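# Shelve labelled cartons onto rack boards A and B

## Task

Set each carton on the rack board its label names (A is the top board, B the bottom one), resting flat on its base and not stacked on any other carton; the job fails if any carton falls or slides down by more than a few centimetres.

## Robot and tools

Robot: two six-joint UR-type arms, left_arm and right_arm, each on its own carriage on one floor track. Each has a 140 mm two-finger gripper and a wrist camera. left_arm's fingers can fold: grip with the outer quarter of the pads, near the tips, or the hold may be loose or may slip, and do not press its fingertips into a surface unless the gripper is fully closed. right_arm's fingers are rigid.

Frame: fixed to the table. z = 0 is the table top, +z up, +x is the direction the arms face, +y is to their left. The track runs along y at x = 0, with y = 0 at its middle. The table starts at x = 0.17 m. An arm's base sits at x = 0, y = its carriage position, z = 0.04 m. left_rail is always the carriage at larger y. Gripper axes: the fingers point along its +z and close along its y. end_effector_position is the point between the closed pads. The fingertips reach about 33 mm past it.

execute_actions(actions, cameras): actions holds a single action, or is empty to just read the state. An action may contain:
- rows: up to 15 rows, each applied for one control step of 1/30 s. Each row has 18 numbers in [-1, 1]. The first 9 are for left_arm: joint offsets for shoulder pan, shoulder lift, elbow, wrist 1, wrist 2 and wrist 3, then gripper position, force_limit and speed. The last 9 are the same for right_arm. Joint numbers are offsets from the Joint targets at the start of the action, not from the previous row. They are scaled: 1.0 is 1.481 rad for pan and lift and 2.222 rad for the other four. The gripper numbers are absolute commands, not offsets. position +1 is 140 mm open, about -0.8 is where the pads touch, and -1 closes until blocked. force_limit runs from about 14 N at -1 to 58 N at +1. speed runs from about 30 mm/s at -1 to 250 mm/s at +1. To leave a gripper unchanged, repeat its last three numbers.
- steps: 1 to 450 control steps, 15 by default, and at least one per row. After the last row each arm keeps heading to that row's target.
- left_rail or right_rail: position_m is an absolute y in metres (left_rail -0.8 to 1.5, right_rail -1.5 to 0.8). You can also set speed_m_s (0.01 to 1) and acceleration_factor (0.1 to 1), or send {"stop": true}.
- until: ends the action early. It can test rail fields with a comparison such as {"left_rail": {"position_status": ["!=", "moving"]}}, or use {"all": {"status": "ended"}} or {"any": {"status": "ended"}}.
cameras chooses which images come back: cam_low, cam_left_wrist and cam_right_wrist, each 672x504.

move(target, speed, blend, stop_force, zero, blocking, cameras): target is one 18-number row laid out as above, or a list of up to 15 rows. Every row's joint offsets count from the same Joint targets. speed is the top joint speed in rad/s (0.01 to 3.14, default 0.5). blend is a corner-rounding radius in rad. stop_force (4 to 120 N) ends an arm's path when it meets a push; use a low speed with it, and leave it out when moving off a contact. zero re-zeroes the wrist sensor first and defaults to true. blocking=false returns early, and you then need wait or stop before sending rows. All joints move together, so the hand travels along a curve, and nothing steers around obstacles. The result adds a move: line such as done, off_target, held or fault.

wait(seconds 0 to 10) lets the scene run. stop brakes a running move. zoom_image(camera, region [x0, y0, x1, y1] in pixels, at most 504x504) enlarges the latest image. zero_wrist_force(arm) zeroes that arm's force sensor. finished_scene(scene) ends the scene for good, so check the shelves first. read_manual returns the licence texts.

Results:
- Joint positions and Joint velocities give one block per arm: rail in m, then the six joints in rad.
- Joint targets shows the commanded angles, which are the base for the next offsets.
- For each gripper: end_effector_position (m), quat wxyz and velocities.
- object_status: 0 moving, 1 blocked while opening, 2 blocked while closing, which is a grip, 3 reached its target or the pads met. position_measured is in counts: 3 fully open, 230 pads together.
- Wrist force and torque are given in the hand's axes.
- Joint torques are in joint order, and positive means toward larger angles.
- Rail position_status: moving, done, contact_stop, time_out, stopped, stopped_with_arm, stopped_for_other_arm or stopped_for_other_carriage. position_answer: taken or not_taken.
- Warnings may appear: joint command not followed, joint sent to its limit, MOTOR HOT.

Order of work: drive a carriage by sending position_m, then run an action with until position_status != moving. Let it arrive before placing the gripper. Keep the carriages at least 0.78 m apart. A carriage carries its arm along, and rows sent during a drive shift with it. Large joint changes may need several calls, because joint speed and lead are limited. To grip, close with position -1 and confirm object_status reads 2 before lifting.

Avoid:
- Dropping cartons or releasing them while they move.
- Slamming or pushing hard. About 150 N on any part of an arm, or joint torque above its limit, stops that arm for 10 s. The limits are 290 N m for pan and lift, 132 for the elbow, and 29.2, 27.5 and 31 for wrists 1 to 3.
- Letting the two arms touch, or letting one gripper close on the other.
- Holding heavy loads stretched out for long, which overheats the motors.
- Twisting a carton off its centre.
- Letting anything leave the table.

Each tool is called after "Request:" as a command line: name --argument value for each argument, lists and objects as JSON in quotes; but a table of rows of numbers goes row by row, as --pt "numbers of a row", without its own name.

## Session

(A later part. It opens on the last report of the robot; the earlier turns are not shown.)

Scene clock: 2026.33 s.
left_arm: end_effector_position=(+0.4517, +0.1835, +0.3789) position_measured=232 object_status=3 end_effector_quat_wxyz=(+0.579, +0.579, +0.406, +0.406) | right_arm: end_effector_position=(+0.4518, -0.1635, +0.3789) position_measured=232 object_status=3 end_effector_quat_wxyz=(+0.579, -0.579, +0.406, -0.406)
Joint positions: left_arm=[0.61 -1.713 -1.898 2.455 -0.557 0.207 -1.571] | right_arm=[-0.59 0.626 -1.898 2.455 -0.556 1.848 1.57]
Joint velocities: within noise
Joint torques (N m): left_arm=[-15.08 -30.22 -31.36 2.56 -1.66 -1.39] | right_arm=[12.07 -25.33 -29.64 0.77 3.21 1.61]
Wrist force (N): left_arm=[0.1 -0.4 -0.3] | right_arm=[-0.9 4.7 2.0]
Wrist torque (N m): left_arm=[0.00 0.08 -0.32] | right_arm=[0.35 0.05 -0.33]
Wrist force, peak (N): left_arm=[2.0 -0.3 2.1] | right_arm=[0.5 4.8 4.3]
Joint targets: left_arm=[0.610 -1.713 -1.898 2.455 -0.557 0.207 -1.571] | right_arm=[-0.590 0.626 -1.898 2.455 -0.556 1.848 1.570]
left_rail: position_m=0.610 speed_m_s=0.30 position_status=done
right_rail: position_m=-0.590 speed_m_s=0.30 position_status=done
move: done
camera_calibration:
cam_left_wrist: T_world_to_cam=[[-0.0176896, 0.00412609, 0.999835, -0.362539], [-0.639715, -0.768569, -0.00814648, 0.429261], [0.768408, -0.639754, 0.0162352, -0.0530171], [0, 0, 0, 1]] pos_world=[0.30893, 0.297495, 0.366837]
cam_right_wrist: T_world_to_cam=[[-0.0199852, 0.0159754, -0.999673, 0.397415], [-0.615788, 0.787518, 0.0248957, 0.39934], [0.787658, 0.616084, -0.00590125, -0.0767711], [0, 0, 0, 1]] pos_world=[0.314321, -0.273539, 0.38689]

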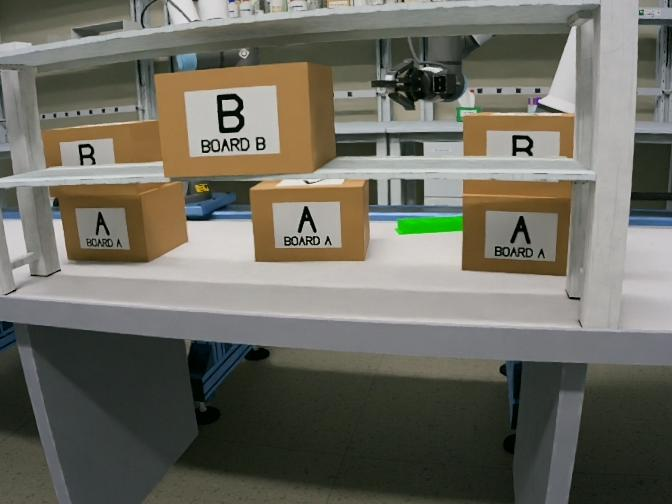

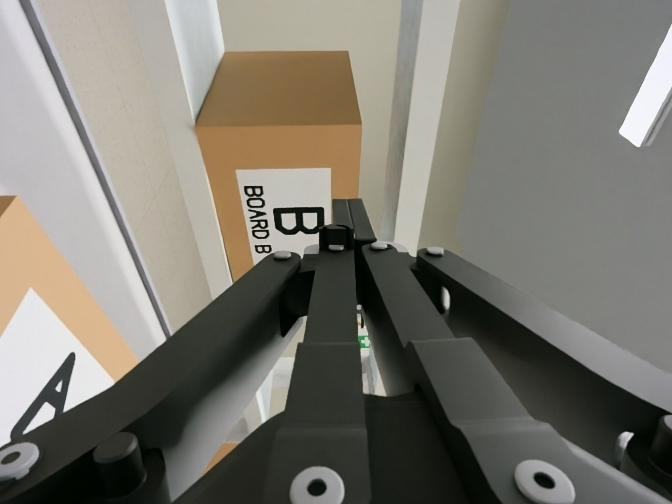

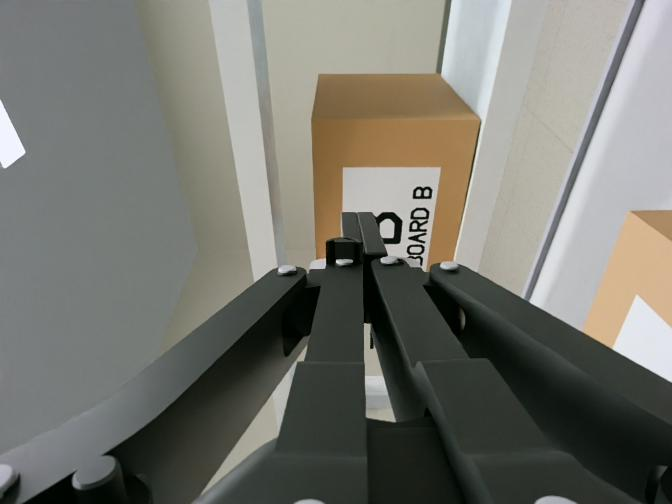

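Request:
move --pt "0 0.08909 0.040126 -0.099506 0 0 -1 0 -1 0 0.08909 0.040126 -0.099506 0 0 -1 0 -1" --pt "0 0.219456 0.07093 -0.217201 0 0 -1 0 -1 0 0.219456 0.07093 -0.217201 0 0 -1 0 -1" --pt "0.105522 0.402365 0.068743 -0.336926 0.070332 0 -1 0 -1 0.116999 0.374537 0.10758 -0.357215 0.077982 0 -1 0 -1" --speed 0.35 --blend 0.05 --cameras '["cam_low", "cam_left_wrist", "cam_right_wrist"]'

Scene clock: 2209.60 s.
left_arm: end_effector_position=(+0.4986, +0.1836, +0.1399) position_measured=232 object_status=3 end_effector_quat_wxyz=(+0.579, +0.579, +0.406, +0.406) | right_arm: end_effector_position=(+0.3787, -0.1636, +0.1398) position_measured=232 object_status=3 end_effector_quat_wxyz=(+0.579, -0.579, +0.406, -0.406)
Joint positions: left_arm=[0.61 -1.557 -1.302 2.608 -1.305 0.363 -1.571] | right_arm=[-0.59 0.799 -1.343 2.694 -1.35 2.021 1.57]
Joint velocities: within noise
Joint torques (N m): left_arm=[11.61 -19.49 -24.18 -3.66 2.28 -1.34] | right_arm=[12.93 -22.06 -3.07 -7.37 3.83 1.24]
Wrist force (N): left_arm=[0.0 -0.4 -0.1] | right_arm=[-0.4 5.7 2.0]
Wrist torque (N m): left_arm=[0.00 0.13 -0.29] | right_arm=[0.67 -0.04 -0.30]
Wrist force, peak (N): left_arm=[0.0 1.6 -0.4] | right_arm=[-1.1 6.1 1.4]
Joint targets: left_arm=[0.610 -1.556 -1.302 2.608 -1.305 0.363 -1.571] | right_arm=[-0.590 0.799 -1.343 2.694 -1.350 2.022 1.570]
left_rail: position_m=0.610 speed_m_s=0.30 position_status=done
right_rail: position_m=-0.590 speed_m_s=0.30 position_status=done
move: done
camera_calibration:
cam_left_wrist: T_world_to_cam=[[-0.0176154, 0.00405913, 0.999837, -0.122856], [-0.639716, -0.768568, -0.00815043, 0.457395], [0.76841, -0.639755, 0.0161353, -0.0851002], [0, 0, 0, 1]] pos_world=[0.35583, 0.297595, 0.127937]
cam_right_wrist: T_world_to_cam=[[-0.0200036, 0.0158339, -0.999675, 0.1569], [-0.615836, 0.787484, 0.024796, 0.360357], [0.787621, 0.616131, -0.00600143, -0.0206462], [0, 0, 0, 1]] pos_world=[0.24132, -0.273539, 0.14779]

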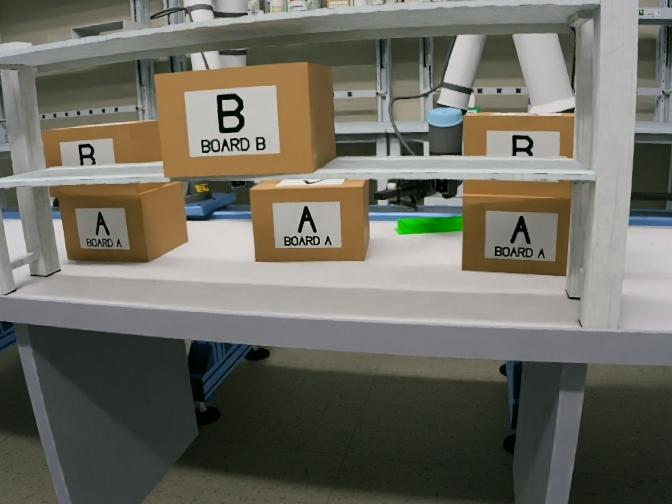

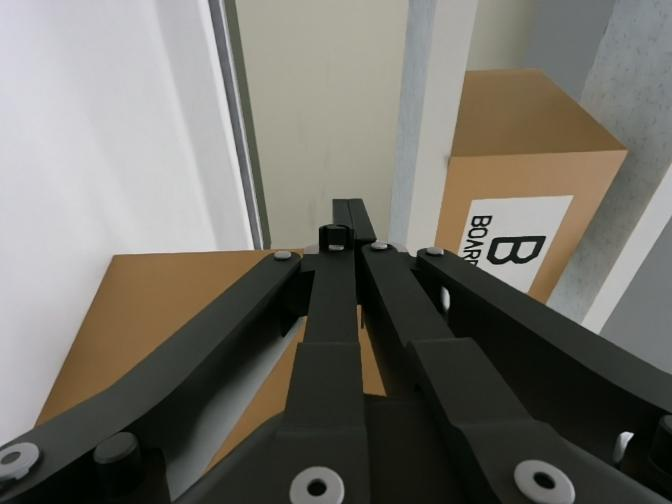

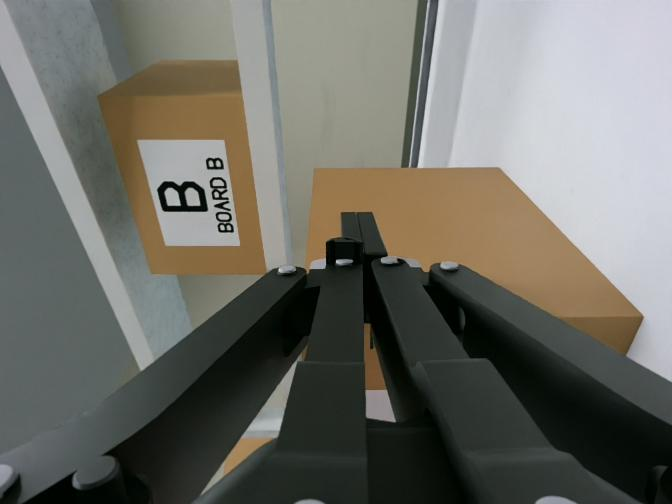

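Request:
move --target '[-0.00089, 0.01758, -0.02437, 0.012653, -0.000593, 0, -1, 0, -1, 0.049946, 0.020134, -0.028136, 0.014717, 0.03329, 0, -1, 0, -1]' --speed 0.028 --stop_force 15 --cameras '["cam_low", "cam_left_wrist", "cam_right_wrist"]'

Scene clock: 2243.53 s.
left_arm: end_effector_position=(+0.4986, +0.1588, +0.1398) position_measured=232 object_status=3 end_effector_quat_wxyz=(+0.579, +0.579, +0.406, +0.406) | right_arm: end_effector_position=(+0.3790, -0.1397, +0.1397) position_measured=232 object_status=3 end_effector_quat_wxyz=(+0.579, -0.579, +0.406, -0.406)
Joint positions: left_arm=[0.61 -1.558 -1.281 2.564 -1.283 0.362 -1.571] | right_arm=[-0.59 0.857 -1.32 2.645 -1.325 2.079 1.57]
Joint velocities: within noise
Joint torques (N m): left_arm=[-15.13 -58.19 -10.62 -4.33 8.47 -1.4] | right_arm=[-10.93 -48.33 -8.78 -6.35 -6.99 1.67]
Wrist force (N): left_arm=[12.5 6.5 -1.2] | right_arm=[8.6 1.2 -3.4]
Wrist torque (N m): left_arm=[-0.11 0.62 -0.38] | right_arm=[0.67 0.17 -0.25]
Wrist force, peak (N): left_arm=[17.5 6.5 -6.2] | right_arm=[13.4 -0.1 -11.4]
Joint targets: left_arm=[0.610 -1.558 -1.281 2.564 -1.283 0.362 -1.571] | right_arm=[-0.590 0.857 -1.320 2.645 -1.325 2.079 1.570]
left_rail: position_m=0.610 speed_m_s=0.30 position_status=done
right_rail: position_m=-0.590 speed_m_s=0.30 position_status=done
move: contact (left_arm, right_arm); right_arm: the wrist 2 is farthest, 0.017 rad from its target
camera_calibration:
cam_left_wrist: T_world_to_cam=[[-0.0176038, 0.00391578, 0.999837, -0.122618], [-0.639606, -0.768659, -0.00825091, 0.438319], [0.768501, -0.639647, 0.0160358, -0.101155], [0, 0, 0, 1]] pos_world=[0.355931, 0.272695, 0.127837]
cam_right_wrist: T_world_to_cam=[[-0.0200204, 0.0156942, -0.999676, 0.156398], [-0.615787, 0.787526, 0.0246959, 0.341815], [0.787659, 0.616082, -0.00610228, -0.0355535], [0, 0, 0, 1]] pos_world=[0.241621, -0.249739, 0.147689]

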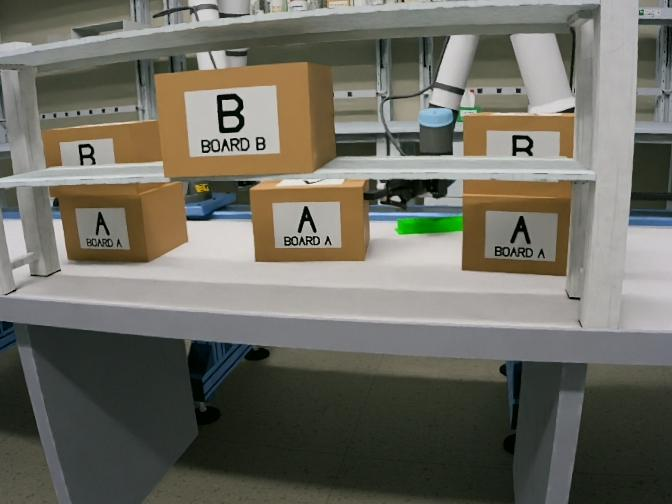

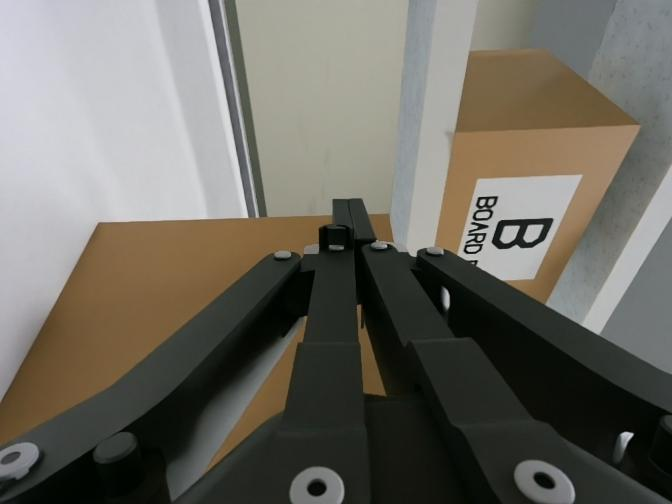

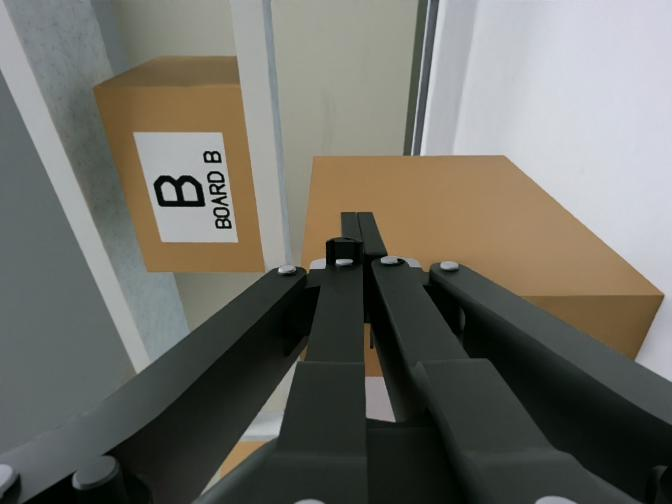

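Request:
move --target '[0, 0.00331, -0.0048, 0.00261, 0, 0, -1, 0, -1, 0.01074, 0.00432, -0.0062, 0.0033, 0.00702, 0, -1, 0, -1]' --speed 0.01 --stop_force 40 --zero false --cameras '["cam_low", "cam_left_wrist", "cam_right_wrist"]'

Scene clock: 2267.67 s.
left_arm: end_effector_position=(+0.4987, +0.1564, +0.1398) position_measured=232 object_status=3 end_effector_quat_wxyz=(+0.579, +0.579, +0.406, +0.406) | right_arm: end_effector_position=(+0.3789, -0.1376, +0.1397) position_measured=232 object_status=3 end_effector_quat_wxyz=(+0.579, -0.579, +0.406, -0.406)
Joint positions: left_arm=[0.61 -1.557 -1.279 2.56 -1.28 0.362 -1.571] | right_arm=[-0.59 0.862 -1.318 2.641 -1.322 2.084 1.57]
Joint velocities: within noise
Joint torques (N m): left_arm=[-17.35 -59.46 -25.97 -5.78 7.98 -0.97] | right_arm=[-9.49 -43.89 -21.96 -7.48 -16.37 1.49]
Wrist force (N): left_arm=[38.7 13.2 -4.4] | right_arm=[28.7 -6.1 -24.2]
Wrist torque (N m): left_arm=[-0.26 1.60 -0.49] | right_arm=[0.87 0.49 -0.15]
Wrist force, peak (N): left_arm=[41.5 13.1 -6.3] | right_arm=[32.5 -5.8 -29.4]
Joint targets: left_arm=[0.610 -1.557 -1.279 2.560 -1.280 0.362 -1.571] | right_arm=[-0.590 0.862 -1.318 2.641 -1.322 2.084 1.570]
left_rail: position_m=0.610 speed_m_s=0.30 position_status=done
right_rail: position_m=-0.590 speed_m_s=0.30 position_status=done
move: contact (left_arm, right_arm); right_arm: the shoulder pan is farthest, 0.011 rad from its target
camera_calibration:
cam_left_wrist: T_world_to_cam=[[-0.0175901, 0.0037748, 0.999838, -0.122575], [-0.639496, -0.768749, -0.00834828, 0.436472], [0.768593, -0.639539, 0.0159364, -0.102739], [0, 0, 0, 1]] pos_world=[0.355931, 0.270295, 0.127836]
cam_right_wrist: T_world_to_cam=[[-0.0200192, 0.0156962, -0.999676, 0.156363], [-0.615724, 0.787575, 0.0246962, 0.340097], [0.787707, 0.616019, -0.00610203, -0.0367957], [0, 0, 0, 1]] pos_world=[0.241521, -0.24764, 0.147689]

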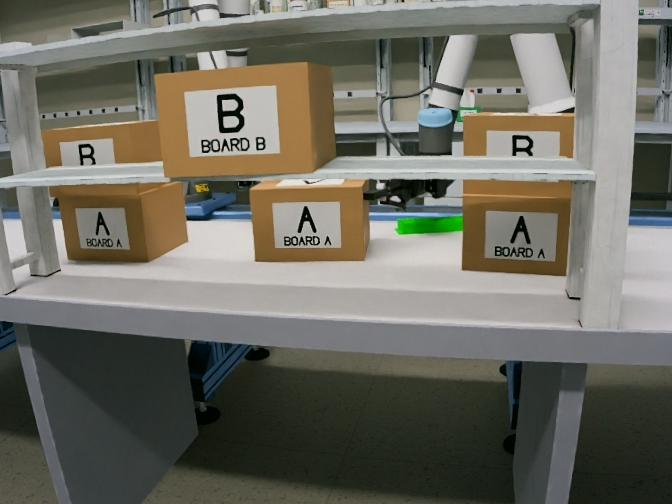

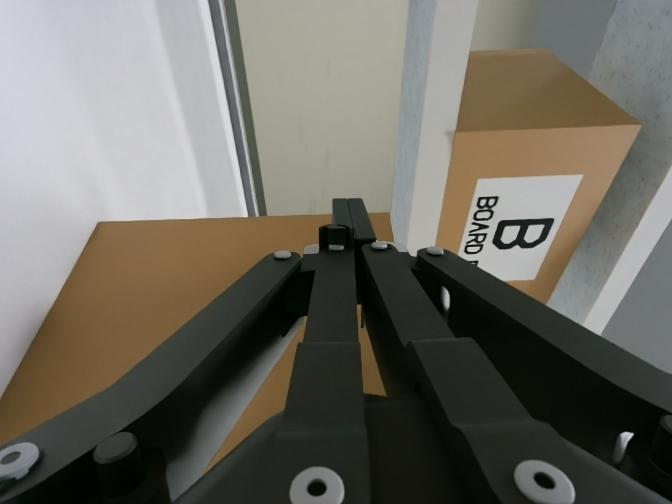

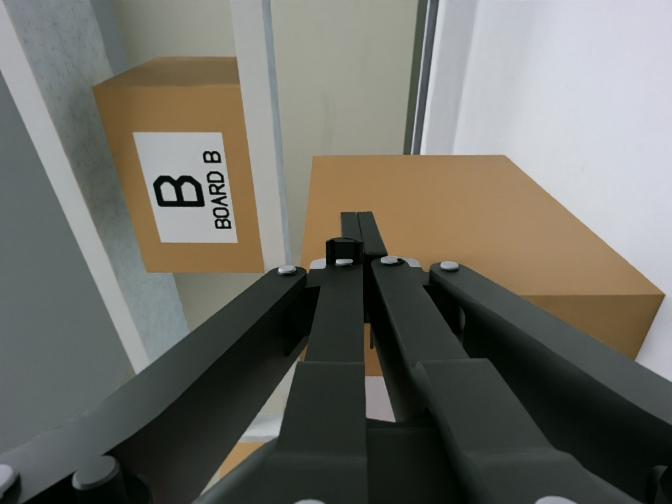

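Request:
move --pt "0.00043 -0.008505 0.01179 -0.00612 0.000287 0 -1 0 -1 0 0 0 0 0 0 -1 0 -1" --pt "0.00043 -0.008505 0.01179 -0.00612 0.000287 0 -1 0 -1 0.01933 0.007788 -0.010896 0.0057 0.012888 0 -1 0 -1" --pt "0.00043 -0.008505 0.01179 -0.00612 0.000287 0 -1 0 -1 -0.008055 -0.003245 0.00454 -0.002375 -0.00537 0 -1 0 -1" --pt "-0.000258 0.005103 -0.007074 0.003672 -0.000172 0 -1 0 -1 -0.008055 -0.003245 0.00454 -0.002375 -0.00537 0 -1 0 -1" --pt "0.000517 -0.010206 0.014148 -0.007344 0.000344 0 -1 0 -1 -0.028998 -0.011682 0.016344 -0.00855 -0.019332 0 -1 0 -1" --speed '[0.02, 0.03, 0.06, 0.02, 0.04]' --cameras '["cam_low", "cam_left_wrist", "cam_right_wrist"]'

Scene clock: 2327.03 s.
left_arm: end_effector_position=(+0.4987, +0.1742, +0.1398) position_measured=232 object_status=3 end_effector_quat_wxyz=(+0.579, +0.579, +0.406, +0.406) | right_arm: end_effector_position=(+0.3791, -0.1556, +0.1397) position_measured=232 object_status=3 end_effector_quat_wxyz=(+0.579, -0.579, +0.406, -0.406)
Joint positions: left_arm=[0.61 -1.557 -1.294 2.591 -1.296 0.363 -1.571] | right_arm=[-0.59 0.819 -1.335 2.677 -1.341 2.041 1.57]
Joint velocities: within noise
Joint torques (N m): left_arm=[13.78 -62.76 -3.62 -3.98 2.08 -1.54] | right_arm=[-11.62 -46.26 -2.83 -7.4 -3.65 1.32]
Wrist force (N): left_arm=[0.0 -0.1 -0.2] | right_arm=[0.5 4.6 1.4]
Wrist torque (N m): left_arm=[0.04 0.13 -0.29] | right_arm=[0.41 -0.26 -0.30]
Wrist force, peak (N): left_arm=[38.8 13.6 -4.5] | right_arm=[31.1 -7.8 -26.0]
Joint targets: left_arm=[0.610 -1.557 -1.294 2.591 -1.296 0.363 -1.571] | right_arm=[-0.590 0.819 -1.335 2.677 -1.341 2.041 1.570]
left_rail: position_m=0.610 speed_m_s=0.30 position_status=done
right_rail: position_m=-0.590 speed_m_s=0.30 position_status=done
move: done
camera_calibration:
cam_left_wrist: T_world_to_cam=[[-0.0175901, 0.0037748, 0.999838, -0.122642], [-0.639496, -0.768749, -0.00834828, 0.450156], [0.768593, -0.639539, 0.0159364, -0.0913556], [0, 0, 0, 1]] pos_world=[0.355931, 0.288095, 0.127836]
cam_right_wrist: T_world_to_cam=[[-0.0200803, 0.0157753, -0.999674, 0.156682], [-0.615723, 0.787572, 0.0247962, 0.354241], [0.787707, 0.61602, -0.00610151, -0.0258475], [0, 0, 0, 1]] pos_world=[0.241621, -0.265539, 0.147689]

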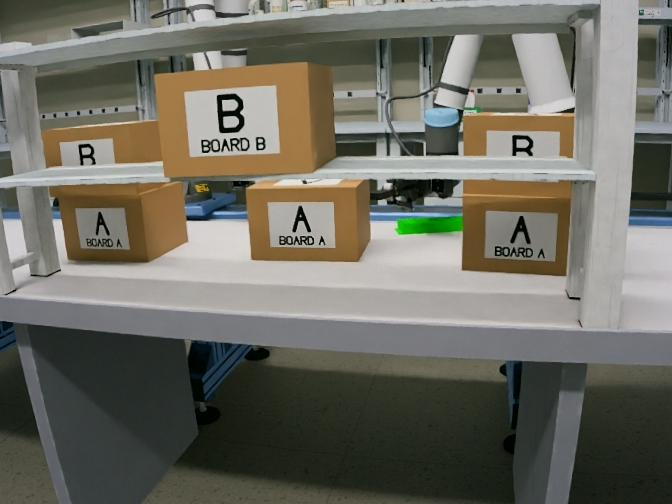

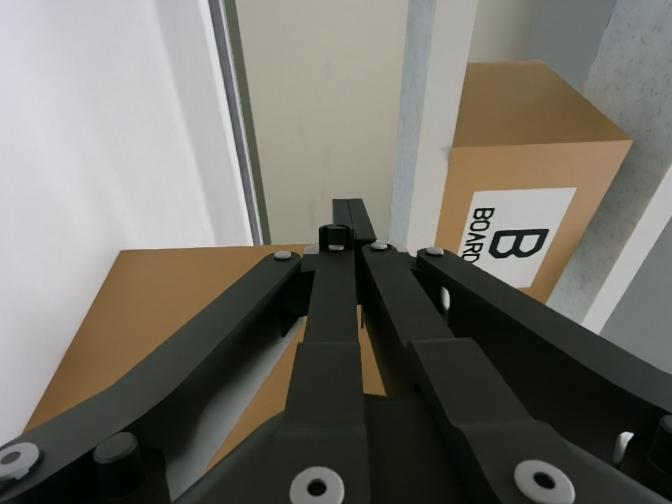

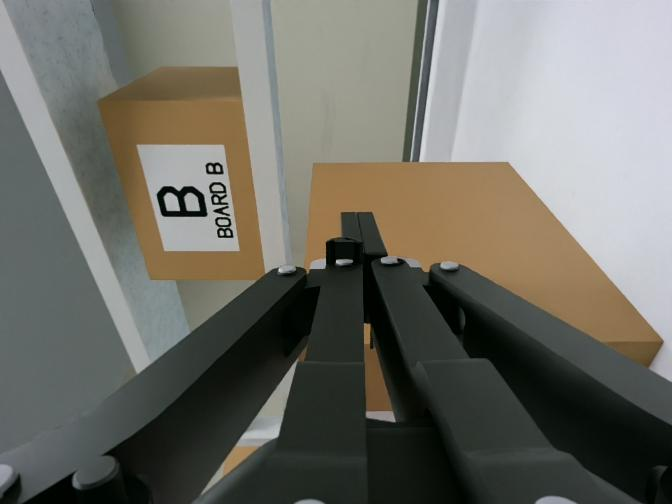

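Request:
move --target '[-0.145895, -0.02349, 0.032448, -0.017242, -0.097304, 0, -1, 0, -1, -0.105602, 0.004195, -0.006256, 0.00301, -0.070507, 0, -1, 0, -1]' --speed 0.15 --cameras '[]'

Request:
move --target '[0.016843, 0.024682, -0.034351, 0.0179, 0.011226, 0, -1, 0, -1, 0.067571, 0.024682, -0.034351, 0.0179, 0.045037, 0, -1, 0, -1]' --speed 0.02 --stop_force 10 --cameras '["cam_left_wrist", "cam_right_wrist"]'

Scene clock: 2410.20 s.
left_arm: end_effector_position=(+0.4344, +0.1837, +0.1400) position_measured=232 object_status=3 end_effector_quat_wxyz=(+0.579, +0.579, +0.406, +0.405) | right_arm: end_effector_position=(+0.4342, -0.1636, +0.1401) position_measured=232 object_status=3 end_effector_quat_wxyz=(+0.579, -0.579, +0.406, -0.406)
Joint positions: left_arm=[0.61 -1.773 -1.329 2.663 -1.335 0.147 -1.571] | right_arm=[-0.59 0.663 -1.329 2.663 -1.335 1.885 1.57]
Joint velocities: within noise
Joint torques (N m): left_arm=[-14.13 -57.55 0.2 -3.16 -2.51 -0.95] | right_arm=[-14.65 -25.92 -20.18 0.61 -2.91 1.26]
Wrist force (N): left_arm=[-0.3 -0.1 -0.3] | right_arm=[0.7 4.9 1.3]
Wrist torque (N m): left_arm=[0.02 0.16 -0.29] | right_arm=[0.42 -0.31 -0.32]
Wrist force, peak (N): left_arm=[-1.3 -0.1 0.1] | right_arm=[1.0 5.2 2.0]
Joint targets: left_arm=[0.610 -1.773 -1.329 2.663 -1.335 0.147 -1.571] | right_arm=[-0.590 0.663 -1.329 2.663 -1.335 1.885 1.570]
left_rail: position_m=0.610 speed_m_s=0.30 position_status=done
right_rail: position_m=-0.590 speed_m_s=0.30 position_status=done
move: done
No camera images: "cameras" was empty.

Scene clock: 2415.93 s.
left_arm: end_effector_position=(+0.4343, +0.1478, +0.1400) position_measured=232 object_status=3 end_effector_quat_wxyz=(+0.579, +0.579, +0.406, +0.406) | right_arm: end_effector_position=(+0.4351, -0.1374, +0.1401) position_measured=232 object_status=3 end_effector_quat_wxyz=(+0.579, -0.579, +0.406, -0.406)
Joint positions: left_arm=[0.61 -1.75 -1.296 2.595 -1.299 0.169 -1.571] | right_arm=[-0.59 0.729 -1.304 2.612 -1.308 1.951 1.57]
Joint velocities: within noise
Joint torques (N m): left_arm=[-10.81 -59.5 -6.72 -1.06 -0.4 -1.03] | right_arm=[-12.7 -50.5 -7.81 -5.96 -3.97 1.34]
Wrist force (N): left_arm=[3.8 1.4 -3.5] | right_arm=[5.5 2.9 1.7]
Wrist torque (N m): left_arm=[-0.12 0.22 -0.33] | right_arm=[0.41 -0.30 -0.32]
Wrist force, peak (N): left_arm=[7.8 5.8 -8.5] | right_arm=[9.3 2.9 -5.1]
Joint targets: left_arm=[0.610 -1.750 -1.296 2.595 -1.299 0.169 -1.571] | right_arm=[-0.590 0.729 -1.304 2.612 -1.308 1.951 1.570]
left_rail: position_m=0.610 speed_m_s=0.30 position_status=done
right_rail: position_m=-0.590 speed_m_s=0.30 position_status=done
move: contact (left_arm, right_arm); right_arm: the shoulder pan is farthest, 0.034 rad from its target
camera_calibration:
cam_left_wrist: T_world_to_cam=[[-0.0175991, 0.00469256, 0.999834, -0.124015], [-0.639341, -0.768885, -0.00764508, 0.388579], [0.768721, -0.63937, 0.0165319, -0.0589024], [0, 0, 0, 1]] pos_world=[0.291531, 0.261694, 0.127938]
cam_right_wrist: T_world_to_cam=[[-0.0194342, 0.0164012, -0.999677, 0.157786], [-0.615912, 0.787421, 0.0248924, 0.374383], [0.787575, 0.616197, -0.00520122, -0.0812202], [0, 0, 0, 1]] pos_world=[0.297621, -0.247338, 0.147994]
Images, in order (width x height): cam_left_wrist 672x504, cam_right_wrist 672x504.

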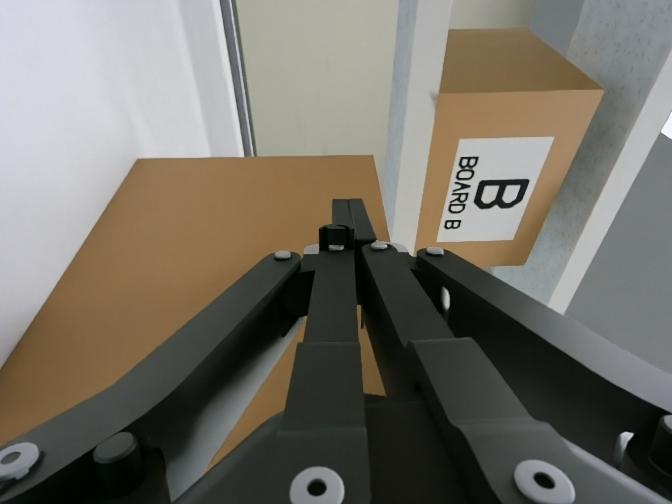

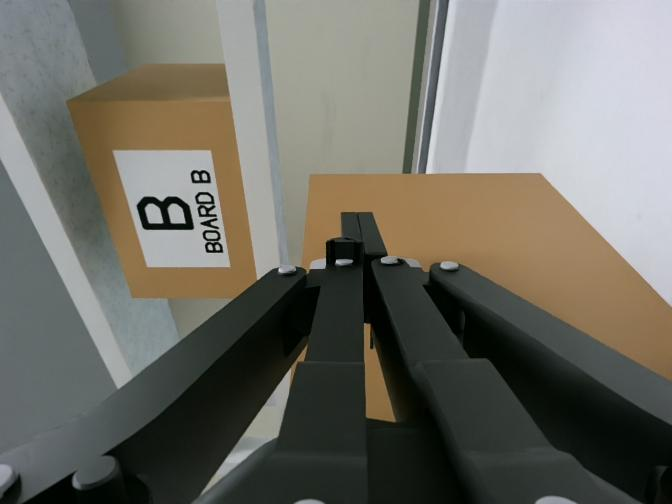

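Request:
move --target '[0.000985, 0.001602, -0.002223, 0.001154, 0.000658, 0, -1, 0, -1, 0.004225, 0.001602, -0.002223, 0.001154, 0.002816, 0, -1, 0, -1]' --speed 0.01 --cameras '[]'

Scene clock: 2431.57 s.
left_arm: end_effector_position=(+0.4343, +0.1454, +0.1400) position_measured=232 object_status=3 end_effector_quat_wxyz=(+0.579, +0.579, +0.406, +0.406) | right_arm: end_effector_position=(+0.4351, -0.1349, +0.1401) position_measured=232 object_status=3 end_effector_quat_wxyz=(+0.579, -0.579, +0.406, -0.406)
Joint positions: left_arm=[0.61 -1.749 -1.294 2.59 -1.296 0.171 -1.571] | right_arm=[-0.59 0.735 -1.302 2.608 -1.306 1.957 1.57]
Joint velocities: within noise
Joint torques (N m): left_arm=[8.4 -19.05 -35.06 1.23 9.15 -1.33] | right_arm=[21.62 -25.71 -34.93 0.42 -3.38 1.25]
Wrist force (N): left_arm=[17.0 10.5 -13.2] | right_arm=[30.9 -2.8 -16.4]
Wrist torque (N m): left_arm=[-0.28 0.58 -0.45] | right_arm=[0.67 0.16 -0.24]
Wrist force, peak (N): left_arm=[17.0 10.5 -13.2] | right_arm=[30.9 -2.8 -16.4]
Joint targets: left_arm=[0.610 -1.749 -1.294 2.590 -1.296 0.171 -1.571] | right_arm=[-0.590 0.735 -1.302 2.607 -1.306 1.957 1.570]
left_rail: position_m=0.610 speed_m_s=0.30 position_status=done
right_rail: position_m=-0.590 speed_m_s=0.30 position_status=done
move: done
No camera images: "cameras" was empty.

Request:
move --pt "0.000379 0.000616 -0.000855 0.000444 0.000253 0 -1 0 -1 0.001625 0.000616 -0.000855 0.000444 0.001083 0 -1 0 -1" --pt "0.000379 -0.01983 -0.001825 0.015042 0.000253 0 -1 0 -1 0.001625 -0.020274 -0.001843 0.015356 0.001083 0 -1 0 -1" --speed '[0.01, 0.02]' --cameras '["cam_low", "cam_left_wrist", "cam_right_wrist"]'

Scene clock: 2462.20 s.
left_arm: end_effector_position=(+0.4344, +0.1444, +0.1501) position_measured=232 object_status=3 end_effector_quat_wxyz=(+0.579, +0.579, +0.406, +0.406) | right_arm: end_effector_position=(+0.4349, -0.1339, +0.1501) position_measured=232 object_status=3 end_effector_quat_wxyz=(+0.579, -0.579, +0.406, -0.406)
Joint positions: left_arm=[0.61 -1.748 -1.323 2.586 -1.263 0.171 -1.571] | right_arm=[-0.59 0.738 -1.332 2.603 -1.272 1.96 1.57]
Joint velocities: within noise
Joint torques (N m): left_arm=[-26.04 -66.85 -51.32 -0.61 17.36 -1.32] | right_arm=[26.04 -58.39 -40.13 -3.55 -4.65 1.35]
Wrist force (N): left_arm=[31.3 -9.9 -10.6] | right_arm=[32.7 16.1 -8.8]
Wrist torque (N m): left_arm=[0.30 1.17 -0.18] | right_arm=[0.03 0.36 -0.44]
Wrist force, peak (N): left_arm=[27.5 11.8 -21.9] | right_arm=[40.7 -5.5 -20.9]
Joint targets: left_arm=[0.610 -1.748 -1.323 2.586 -1.263 0.171 -1.571] | right_arm=[-0.590 0.738 -1.332 2.603 -1.271 1.960 1.570]
left_rail: position_m=0.610 speed_m_s=0.30 position_status=done
right_rail: position_m=-0.590 speed_m_s=0.30 position_status=done
move: done
camera_calibration:
cam_left_wrist: T_world_to_cam=[[-0.0175991, 0.00469256, 0.999834, -0.134097], [-0.639341, -0.768885, -0.00764508, 0.386042], [0.768721, -0.63937, 0.0165319, -0.0612432], [0, 0, 0, 1]] pos_world=[0.291531, 0.258294, 0.138038]
cam_right_wrist: T_world_to_cam=[[-0.0194342, 0.0164012, -0.999677, 0.167624], [-0.615912, 0.787421, 0.0248924, 0.371319], [0.787575, 0.616197, -0.00520122, -0.0832467], [0, 0, 0, 1]] pos_world=[0.297521, -0.243838, 0.157894]

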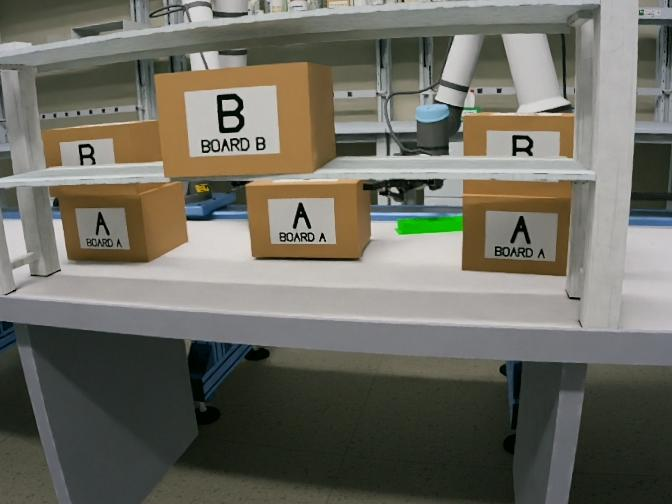

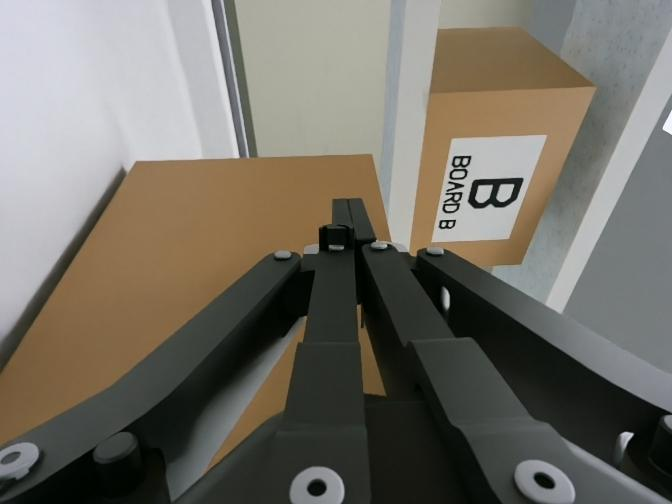

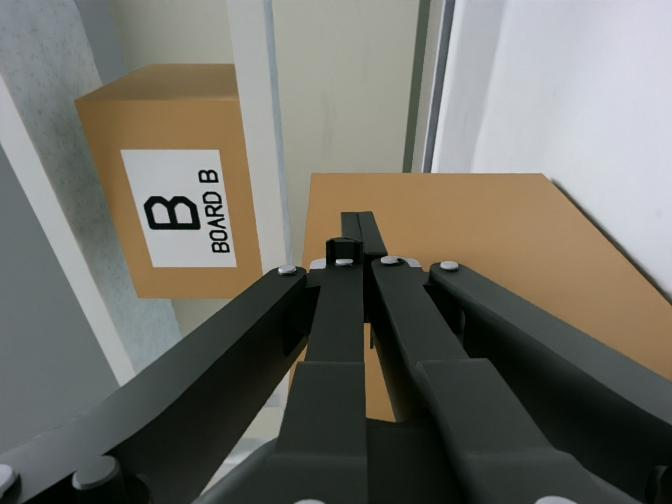

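Request:
move --pt "0.079663 -0.066683 -0.015801 0.060247 0.053097 0 -1 0 -1 -0.044633 -0.060606 -0.023452 0.063847 -0.029748 0 -1 0 -1" --pt "0.157914 -0.114687 -0.040909 0.11735 0.105252 0 -1 0 -1 -0.091183 -0.10861 -0.04856 0.12095 -0.060775 0 -1 0 -1" --speed 0.08 --cameras '["cam_left_wrist", "cam_right_wrist"]'

Scene clock: 2540.57 s.
left_arm: end_effector_position=(+0.5139, +0.1484, +0.2300) position_measured=232 object_status=3 end_effector_quat_wxyz=(+0.579, +0.579, +0.406, +0.406) | right_arm: end_effector_position=(+0.5139, -0.1288, +0.2300) position_measured=232 object_status=3 end_effector_quat_wxyz=(+0.579, -0.579, +0.406, -0.406)
Joint positions: left_arm=[0.61 -1.515 -1.493 2.495 -1.002 0.405 -1.571] | right_arm=[-0.59 0.603 -1.493 2.496 -1.003 1.825 1.57]
Joint velocities: within noise
Joint torques (N m): left_arm=[-8.42 -59.61 -68.74 -2.11 19.52 -0.9] | right_arm=[5.15 -53.98 -51.27 -3.45 -20.75 1.3]
Wrist force (N): left_arm=[35.6 -9.2 -12.8] | right_arm=[36.9 15.2 -10.7]
Wrist torque (N m): left_arm=[0.33 1.48 -0.19] | right_arm=[-0.05 0.58 -0.47]
Wrist force, peak (N): left_arm=[47.5 -9.2 -17.0] | right_arm=[49.8 16.5 -14.0]
Joint targets: left_arm=[0.610 -1.514 -1.493 2.495 -1.002 0.405 -1.571] | right_arm=[-0.590 0.603 -1.493 2.495 -1.003 1.825 1.570]
left_rail: position_m=0.610 speed_m_s=0.30 position_status=done
right_rail: position_m=-0.590 speed_m_s=0.30 position_status=done
move: done
camera_calibration:
cam_left_wrist: T_world_to_cam=[[-0.0176755, 0.00475708, 0.999832, -0.21259], [-0.639341, -0.768885, -0.00764428, 0.440619], [0.76872, -0.639369, 0.0166318, -0.121219], [0, 0, 0, 1]] pos_world=[0.371131, 0.262294, 0.217939]
cam_right_wrist: T_world_to_cam=[[-0.0194342, 0.0164012, -0.999677, 0.24905], [-0.615912, 0.787421, 0.0248924, 0.413969], [0.787575, 0.616197, -0.00520122, -0.148192], [0, 0, 0, 1]] pos_world=[0.376521, -0.238738, 0.237894]
Images, in order (width x height): cam_left_wrist 672x504, cam_right_wrist 672x504.

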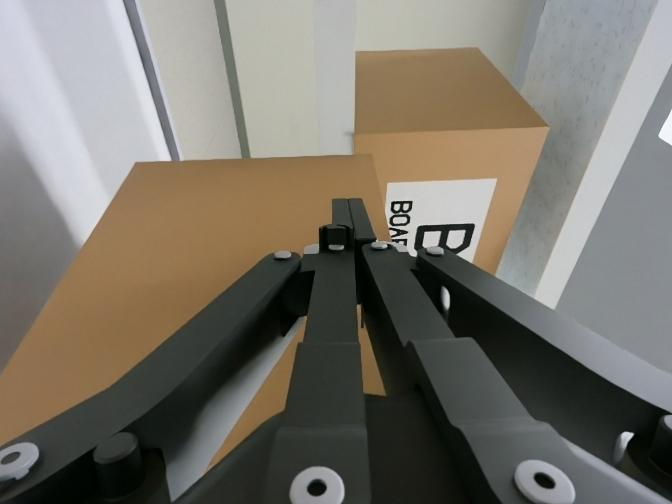

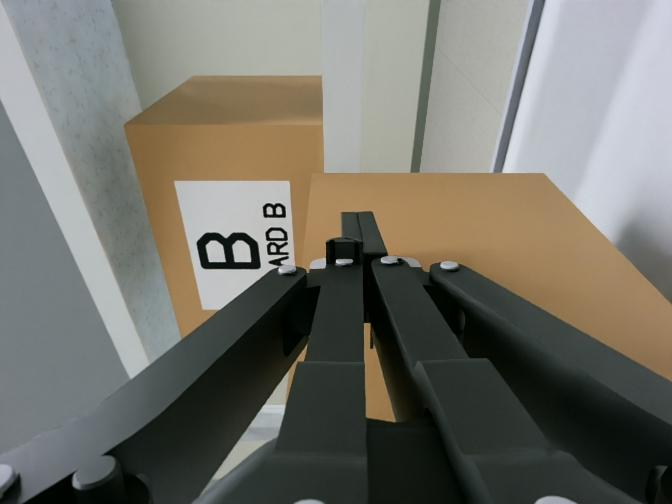

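Request:
move --pt "0 -0.058272 -0.012504 0.051343 0 0 -1 0 -1 0 -0.058272 -0.012504 0.051343 0 0 -1 0 -1" --pt "0 -0.109466 -0.027761 0.100722 0 0 -1 0 -1 0 -0.109466 -0.027761 0.100722 0 0 -1 0 -1" --pt "0 -0.153471 -0.045473 0.147764 0 0 -1 0 -1 0 -0.153471 -0.045473 0.147764 0 0 -1 0 -1" --pt "0 -0.190511 -0.065361 0.19234 0 0 -1 0 -1 0 -0.190511 -0.065361 0.19234 0 0 -1 0 -1" --pt "0 -0.221007 -0.087185 0.23449 0 0 -1 0 -1 0 -0.221007 -0.087185 0.23449 0 0 -1 0 -1" --pt "0 -0.245488 -0.110745 0.274368 0 0 -1 0 -1 0 -0.245488 -0.110745 0.274368 0 0 -1 0 -1" --speed 0.1 --blend 0.01 --cameras '["cam_left_wrist", "cam_right_wrist"]'

Scene clock: 2563.53 s.
left_arm: end_effector_position=(+0.5140, +0.1485, +0.4701) position_measured=232 object_status=3 end_effector_quat_wxyz=(+0.579, +0.579, +0.406, +0.406) | right_arm: end_effector_position=(+0.5141, -0.1287, +0.4699) position_measured=232 object_status=3 end_effector_quat_wxyz=(+0.579, -0.579, +0.406, -0.406)
Joint positions: left_arm=[0.61 -1.514 -1.856 2.249 -0.393 0.405 -1.571] | right_arm=[-0.59 0.603 -1.857 2.25 -0.393 1.825 1.57]
Joint velocities: within noise
Joint torques (N m): left_arm=[-34.88 -32.8 -77.12 -2.15 18.8 -1.32] | right_arm=[30.72 -34.63 -64.15 -3.74 -18.02 1.18]
Wrist force (N): left_arm=[35.9 -10.1 -12.4] | right_arm=[37.2 16.3 -10.5]
Wrist torque (N m): left_arm=[0.33 1.34 -0.21] | right_arm=[-0.04 0.56 -0.52]
Wrist force, peak (N): left_arm=[42.1 -9.9 -14.9] | right_arm=[43.9 16.6 -12.0]
Joint targets: left_arm=[0.610 -1.514 -1.856 2.249 -0.393 0.405 -1.571] | right_arm=[-0.590 0.603 -1.857 2.249 -0.393 1.825 1.570]
left_rail: position_m=0.610 speed_m_s=0.30 position_status=done
right_rail: position_m=-0.590 speed_m_s=0.30 position_status=done
move: done
camera_calibration:
cam_left_wrist: T_world_to_cam=[[-0.017611, 0.00483343, 0.999833, -0.452693], [-0.639343, -0.768884, -0.00754436, 0.44255], [0.76872, -0.63937, 0.016631, -0.125224], [0, 0, 0, 1]] pos_world=[0.371231, 0.262394, 0.458039]
cam_right_wrist: T_world_to_cam=[[-0.0193542, 0.0164611, -0.999677, 0.488859], [-0.615914, 0.78742, 0.0248904, 0.408061], [0.787575, 0.616197, -0.00510123, -0.147071], [0, 0, 0, 1]] pos_world=[0.376621, -0.238738, 0.477794]
Images, in order (width x height): cam_left_wrist 672x504, cam_right_wrist 672x504.

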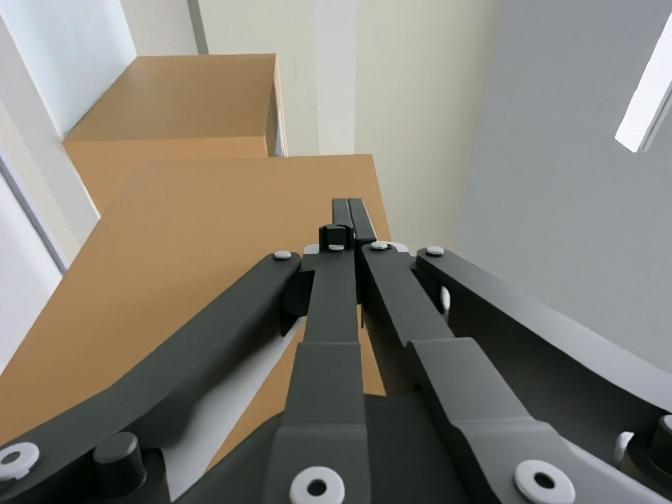

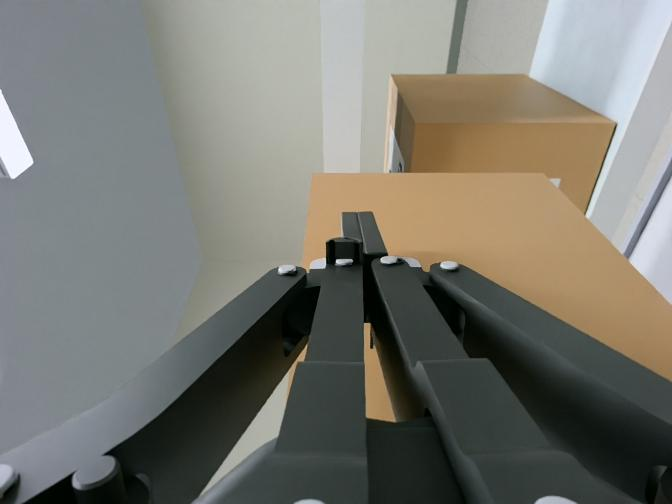

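Request:
move --pt "0 -0.019024 -0.025141 0.037821 0 0 -1 0 -1 0 -0.019024 -0.025141 0.037821 0 0 -1 0 -1" --pt "0 -0.033127 -0.051746 0.073826 0 0 -1 0 -1 0 -0.033127 -0.051746 0.073826 0 0 -1 0 -1" --pt "0 -0.042804 -0.079741 0.108271 0 0 -1 0 -1 0 -0.042804 -0.079741 0.108271 0 0 -1 0 -1" --pt "0 -0.048485 -0.109083 0.141399 0 0 -1 0 -1 0 -0.048485 -0.109083 0.141399 0 0 -1 0 -1" --pt "0 -0.050346 -0.131967 0.165523 0 0 -1 0 -1 0 -0.050346 -0.131967 0.165523 0 0 -1 0 -1" --speed 0.1 --blend 0.01 --cameras '["cam_low", "cam_left_wrist", "cam_right_wrist"]'

Scene clock: 2588.17 s.
left_arm: end_effector_position=(+0.5140, +0.1485, +0.6601) position_measured=232 object_status=3 end_effector_quat_wxyz=(+0.579, +0.579, +0.406, +0.406) | right_arm: end_effector_position=(+0.5141, -0.1287, +0.6599) position_measured=232 object_status=3 end_effector_quat_wxyz=(+0.579, -0.579, +0.406, -0.406)
Joint positions: left_arm=[0.61 -1.514 -1.931 1.956 -0.025 0.405 -1.571] | right_arm=[-0.59 0.603 -1.931 1.956 -0.025 1.825 1.57]
Joint velocities: within noise
Joint torques (N m): left_arm=[-34.99 -24.9 -74.57 -2.17 17.75 -1.45] | right_arm=[19.93 -26.72 -64.6 -4.54 -16.57 1.19]
Wrist force (N): left_arm=[37.0 -9.2 -13.3] | right_arm=[39.3 15.2 -11.1]
Wrist torque (N m): left_arm=[0.34 1.48 -0.20] | right_arm=[-0.10 0.39 -0.50]
Wrist force, peak (N): left_arm=[42.3 -10.4 -14.8] | right_arm=[44.1 17.0 -12.4]
Joint targets: left_arm=[0.610 -1.514 -1.931 1.956 -0.025 0.405 -1.571] | right_arm=[-0.590 0.603 -1.931 1.956 -0.025 1.825 1.570]
left_rail: position_m=0.610 speed_m_s=0.30 position_status=done
right_rail: position_m=-0.590 speed_m_s=0.30 position_status=done
move: done
camera_calibration:
cam_left_wrist: T_world_to_cam=[[-0.017611, 0.00483343, 0.999833, -0.642661], [-0.639343, -0.768884, -0.00754436, 0.443984], [0.76872, -0.63937, 0.016631, -0.128384], [0, 0, 0, 1]] pos_world=[0.371231, 0.262394, 0.648039]
cam_right_wrist: T_world_to_cam=[[-0.0193542, 0.0164611, -0.999677, 0.678798], [-0.615914, 0.78742, 0.0248904, 0.403331], [0.787575, 0.616197, -0.00510123, -0.146101], [0, 0, 0, 1]] pos_world=[0.376621, -0.238738, 0.667794]

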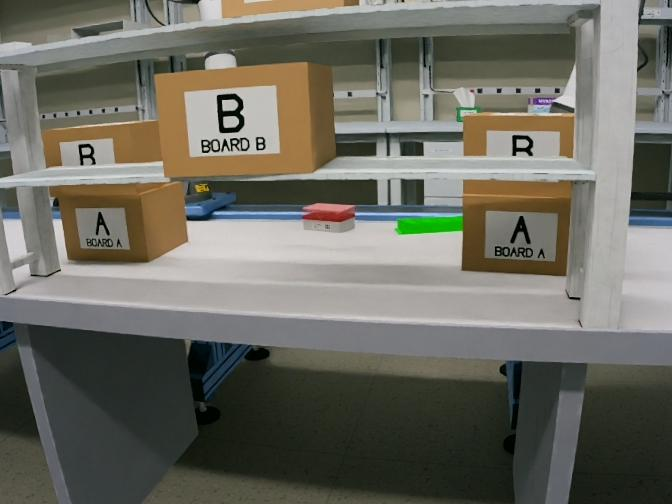

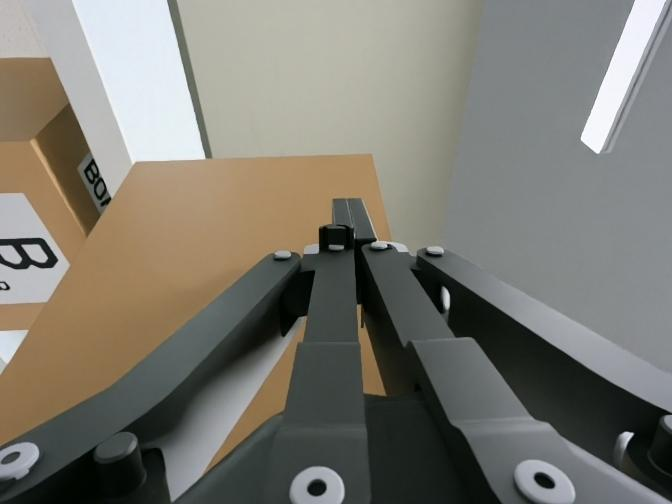

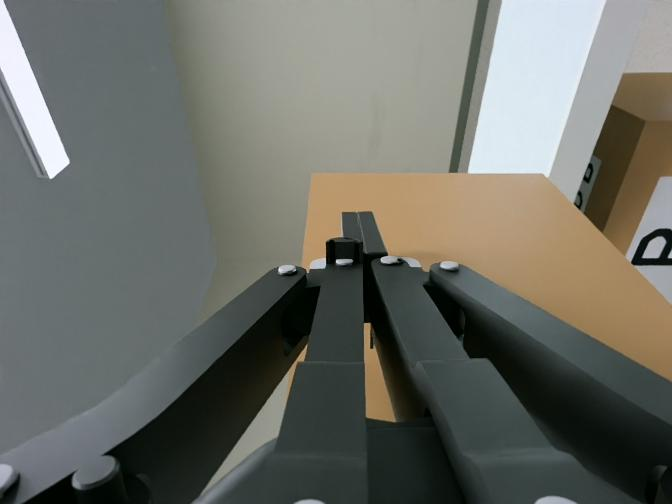

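Request:
move --pt "0.083643 0.031963 -0.013758 -0.007546 0.055749 0 -1 0 -1 -0.04539 0.031963 -0.013758 -0.007546 -0.030253 0 -1 0 -1" --pt "0.165838 0.070655 -0.031786 -0.015306 0.110534 0 -1 0 -1 -0.086354 0.070655 -0.031786 -0.015306 -0.057556 0 -1 0 -1" --pt "0.245608 0.116627 -0.055197 -0.022537 0.163702 0 -1 0 -1 -0.123259 0.116627 -0.055197 -0.022537 -0.082154 0 -1 0 -1" --pt "0.317884 0.167346 -0.083573 -0.027966 0.211875 0 -1 0 -1 -0.154667 0.167346 -0.083573 -0.027966 -0.103088 0 -1 0 -1" --pt "0.381802 0.221544 -0.116893 -0.03077 0.254477 0 -1 0 -1 -0.181079 0.221544 -0.116893 -0.03077 -0.120692 0 -1 0 -1" --speed 0.08 --blend 0.01 --cameras '["cam_low", "cam_left_wrist", "cam_right_wrist"]'

Scene clock: 2661.03 s.
left_arm: end_effector_position=(+0.7816, +0.1485, +0.6602) position_measured=232 object_status=3 end_effector_quat_wxyz=(+0.579, +0.579, +0.406, +0.406) | right_arm: end_effector_position=(+0.7817, -0.1288, +0.6600) position_measured=232 object_status=3 end_effector_quat_wxyz=(+0.579, -0.579, +0.406, -0.406)
Joint positions: left_arm=[0.61 -0.949 -1.603 1.696 -0.093 0.97 -1.571] | right_arm=[-0.59 0.335 -1.603 1.697 -0.094 1.557 1.57]
Joint velocities: within noise
Joint torques (N m): left_arm=[-18.3 -24.75 -78.12 -13.71 19.46 -1.7] | right_arm=[14.03 -41.81 -63.34 -15.01 -19.73 1.13]
Wrist force (N): left_arm=[35.2 -10.0 -12.2] | right_arm=[36.6 16.5 -10.0]
Wrist torque (N m): left_arm=[0.33 1.31 -0.20] | right_arm=[0.07 0.47 -0.50]
Wrist force, peak (N): left_arm=[45.0 -10.2 -15.6] | right_arm=[46.5 17.0 -13.2]
Joint targets: left_arm=[0.610 -0.949 -1.603 1.696 -0.093 0.971 -1.571] | right_arm=[-0.590 0.335 -1.603 1.696 -0.094 1.557 1.570]
left_rail: position_m=0.610 speed_m_s=0.30 position_status=done
right_rail: position_m=-0.590 speed_m_s=0.30 position_status=done
move: done
camera_calibration:
cam_left_wrist: T_world_to_cam=[[-0.0176758, 0.00475459, 0.999832, -0.637986], [-0.639233, -0.768976, -0.00764404, 0.615091], [0.76881, -0.639261, 0.0166315, -0.334182], [0, 0, 0, 1]] pos_world=[0.638832, 0.262394, 0.648139]
cam_right_wrist: T_world_to_cam=[[-0.0192921, 0.0163846, -0.99968, 0.68402], [-0.615853, 0.787471, 0.0247914, 0.568187], [0.787625, 0.616134, -0.00510144, -0.356903], [0, 0, 0, 1]] pos_world=[0.644221, -0.238738, 0.667894]

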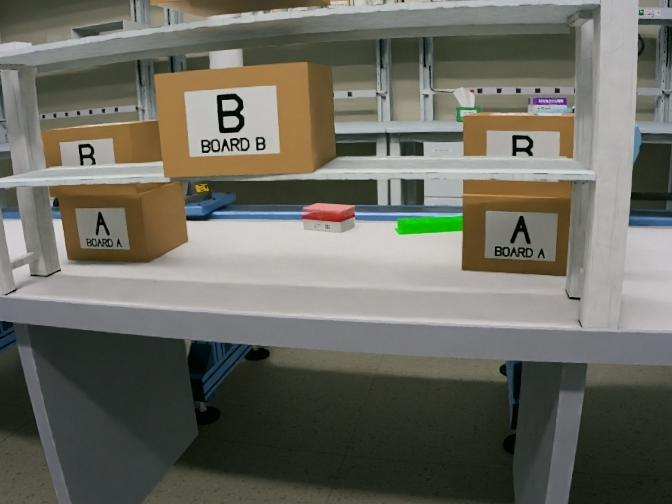

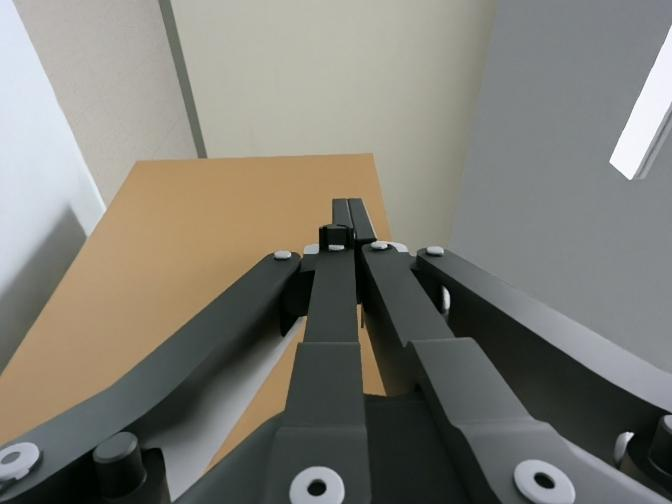

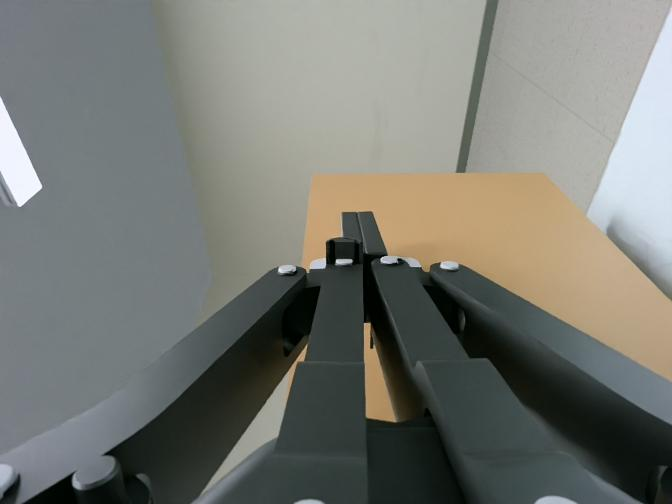

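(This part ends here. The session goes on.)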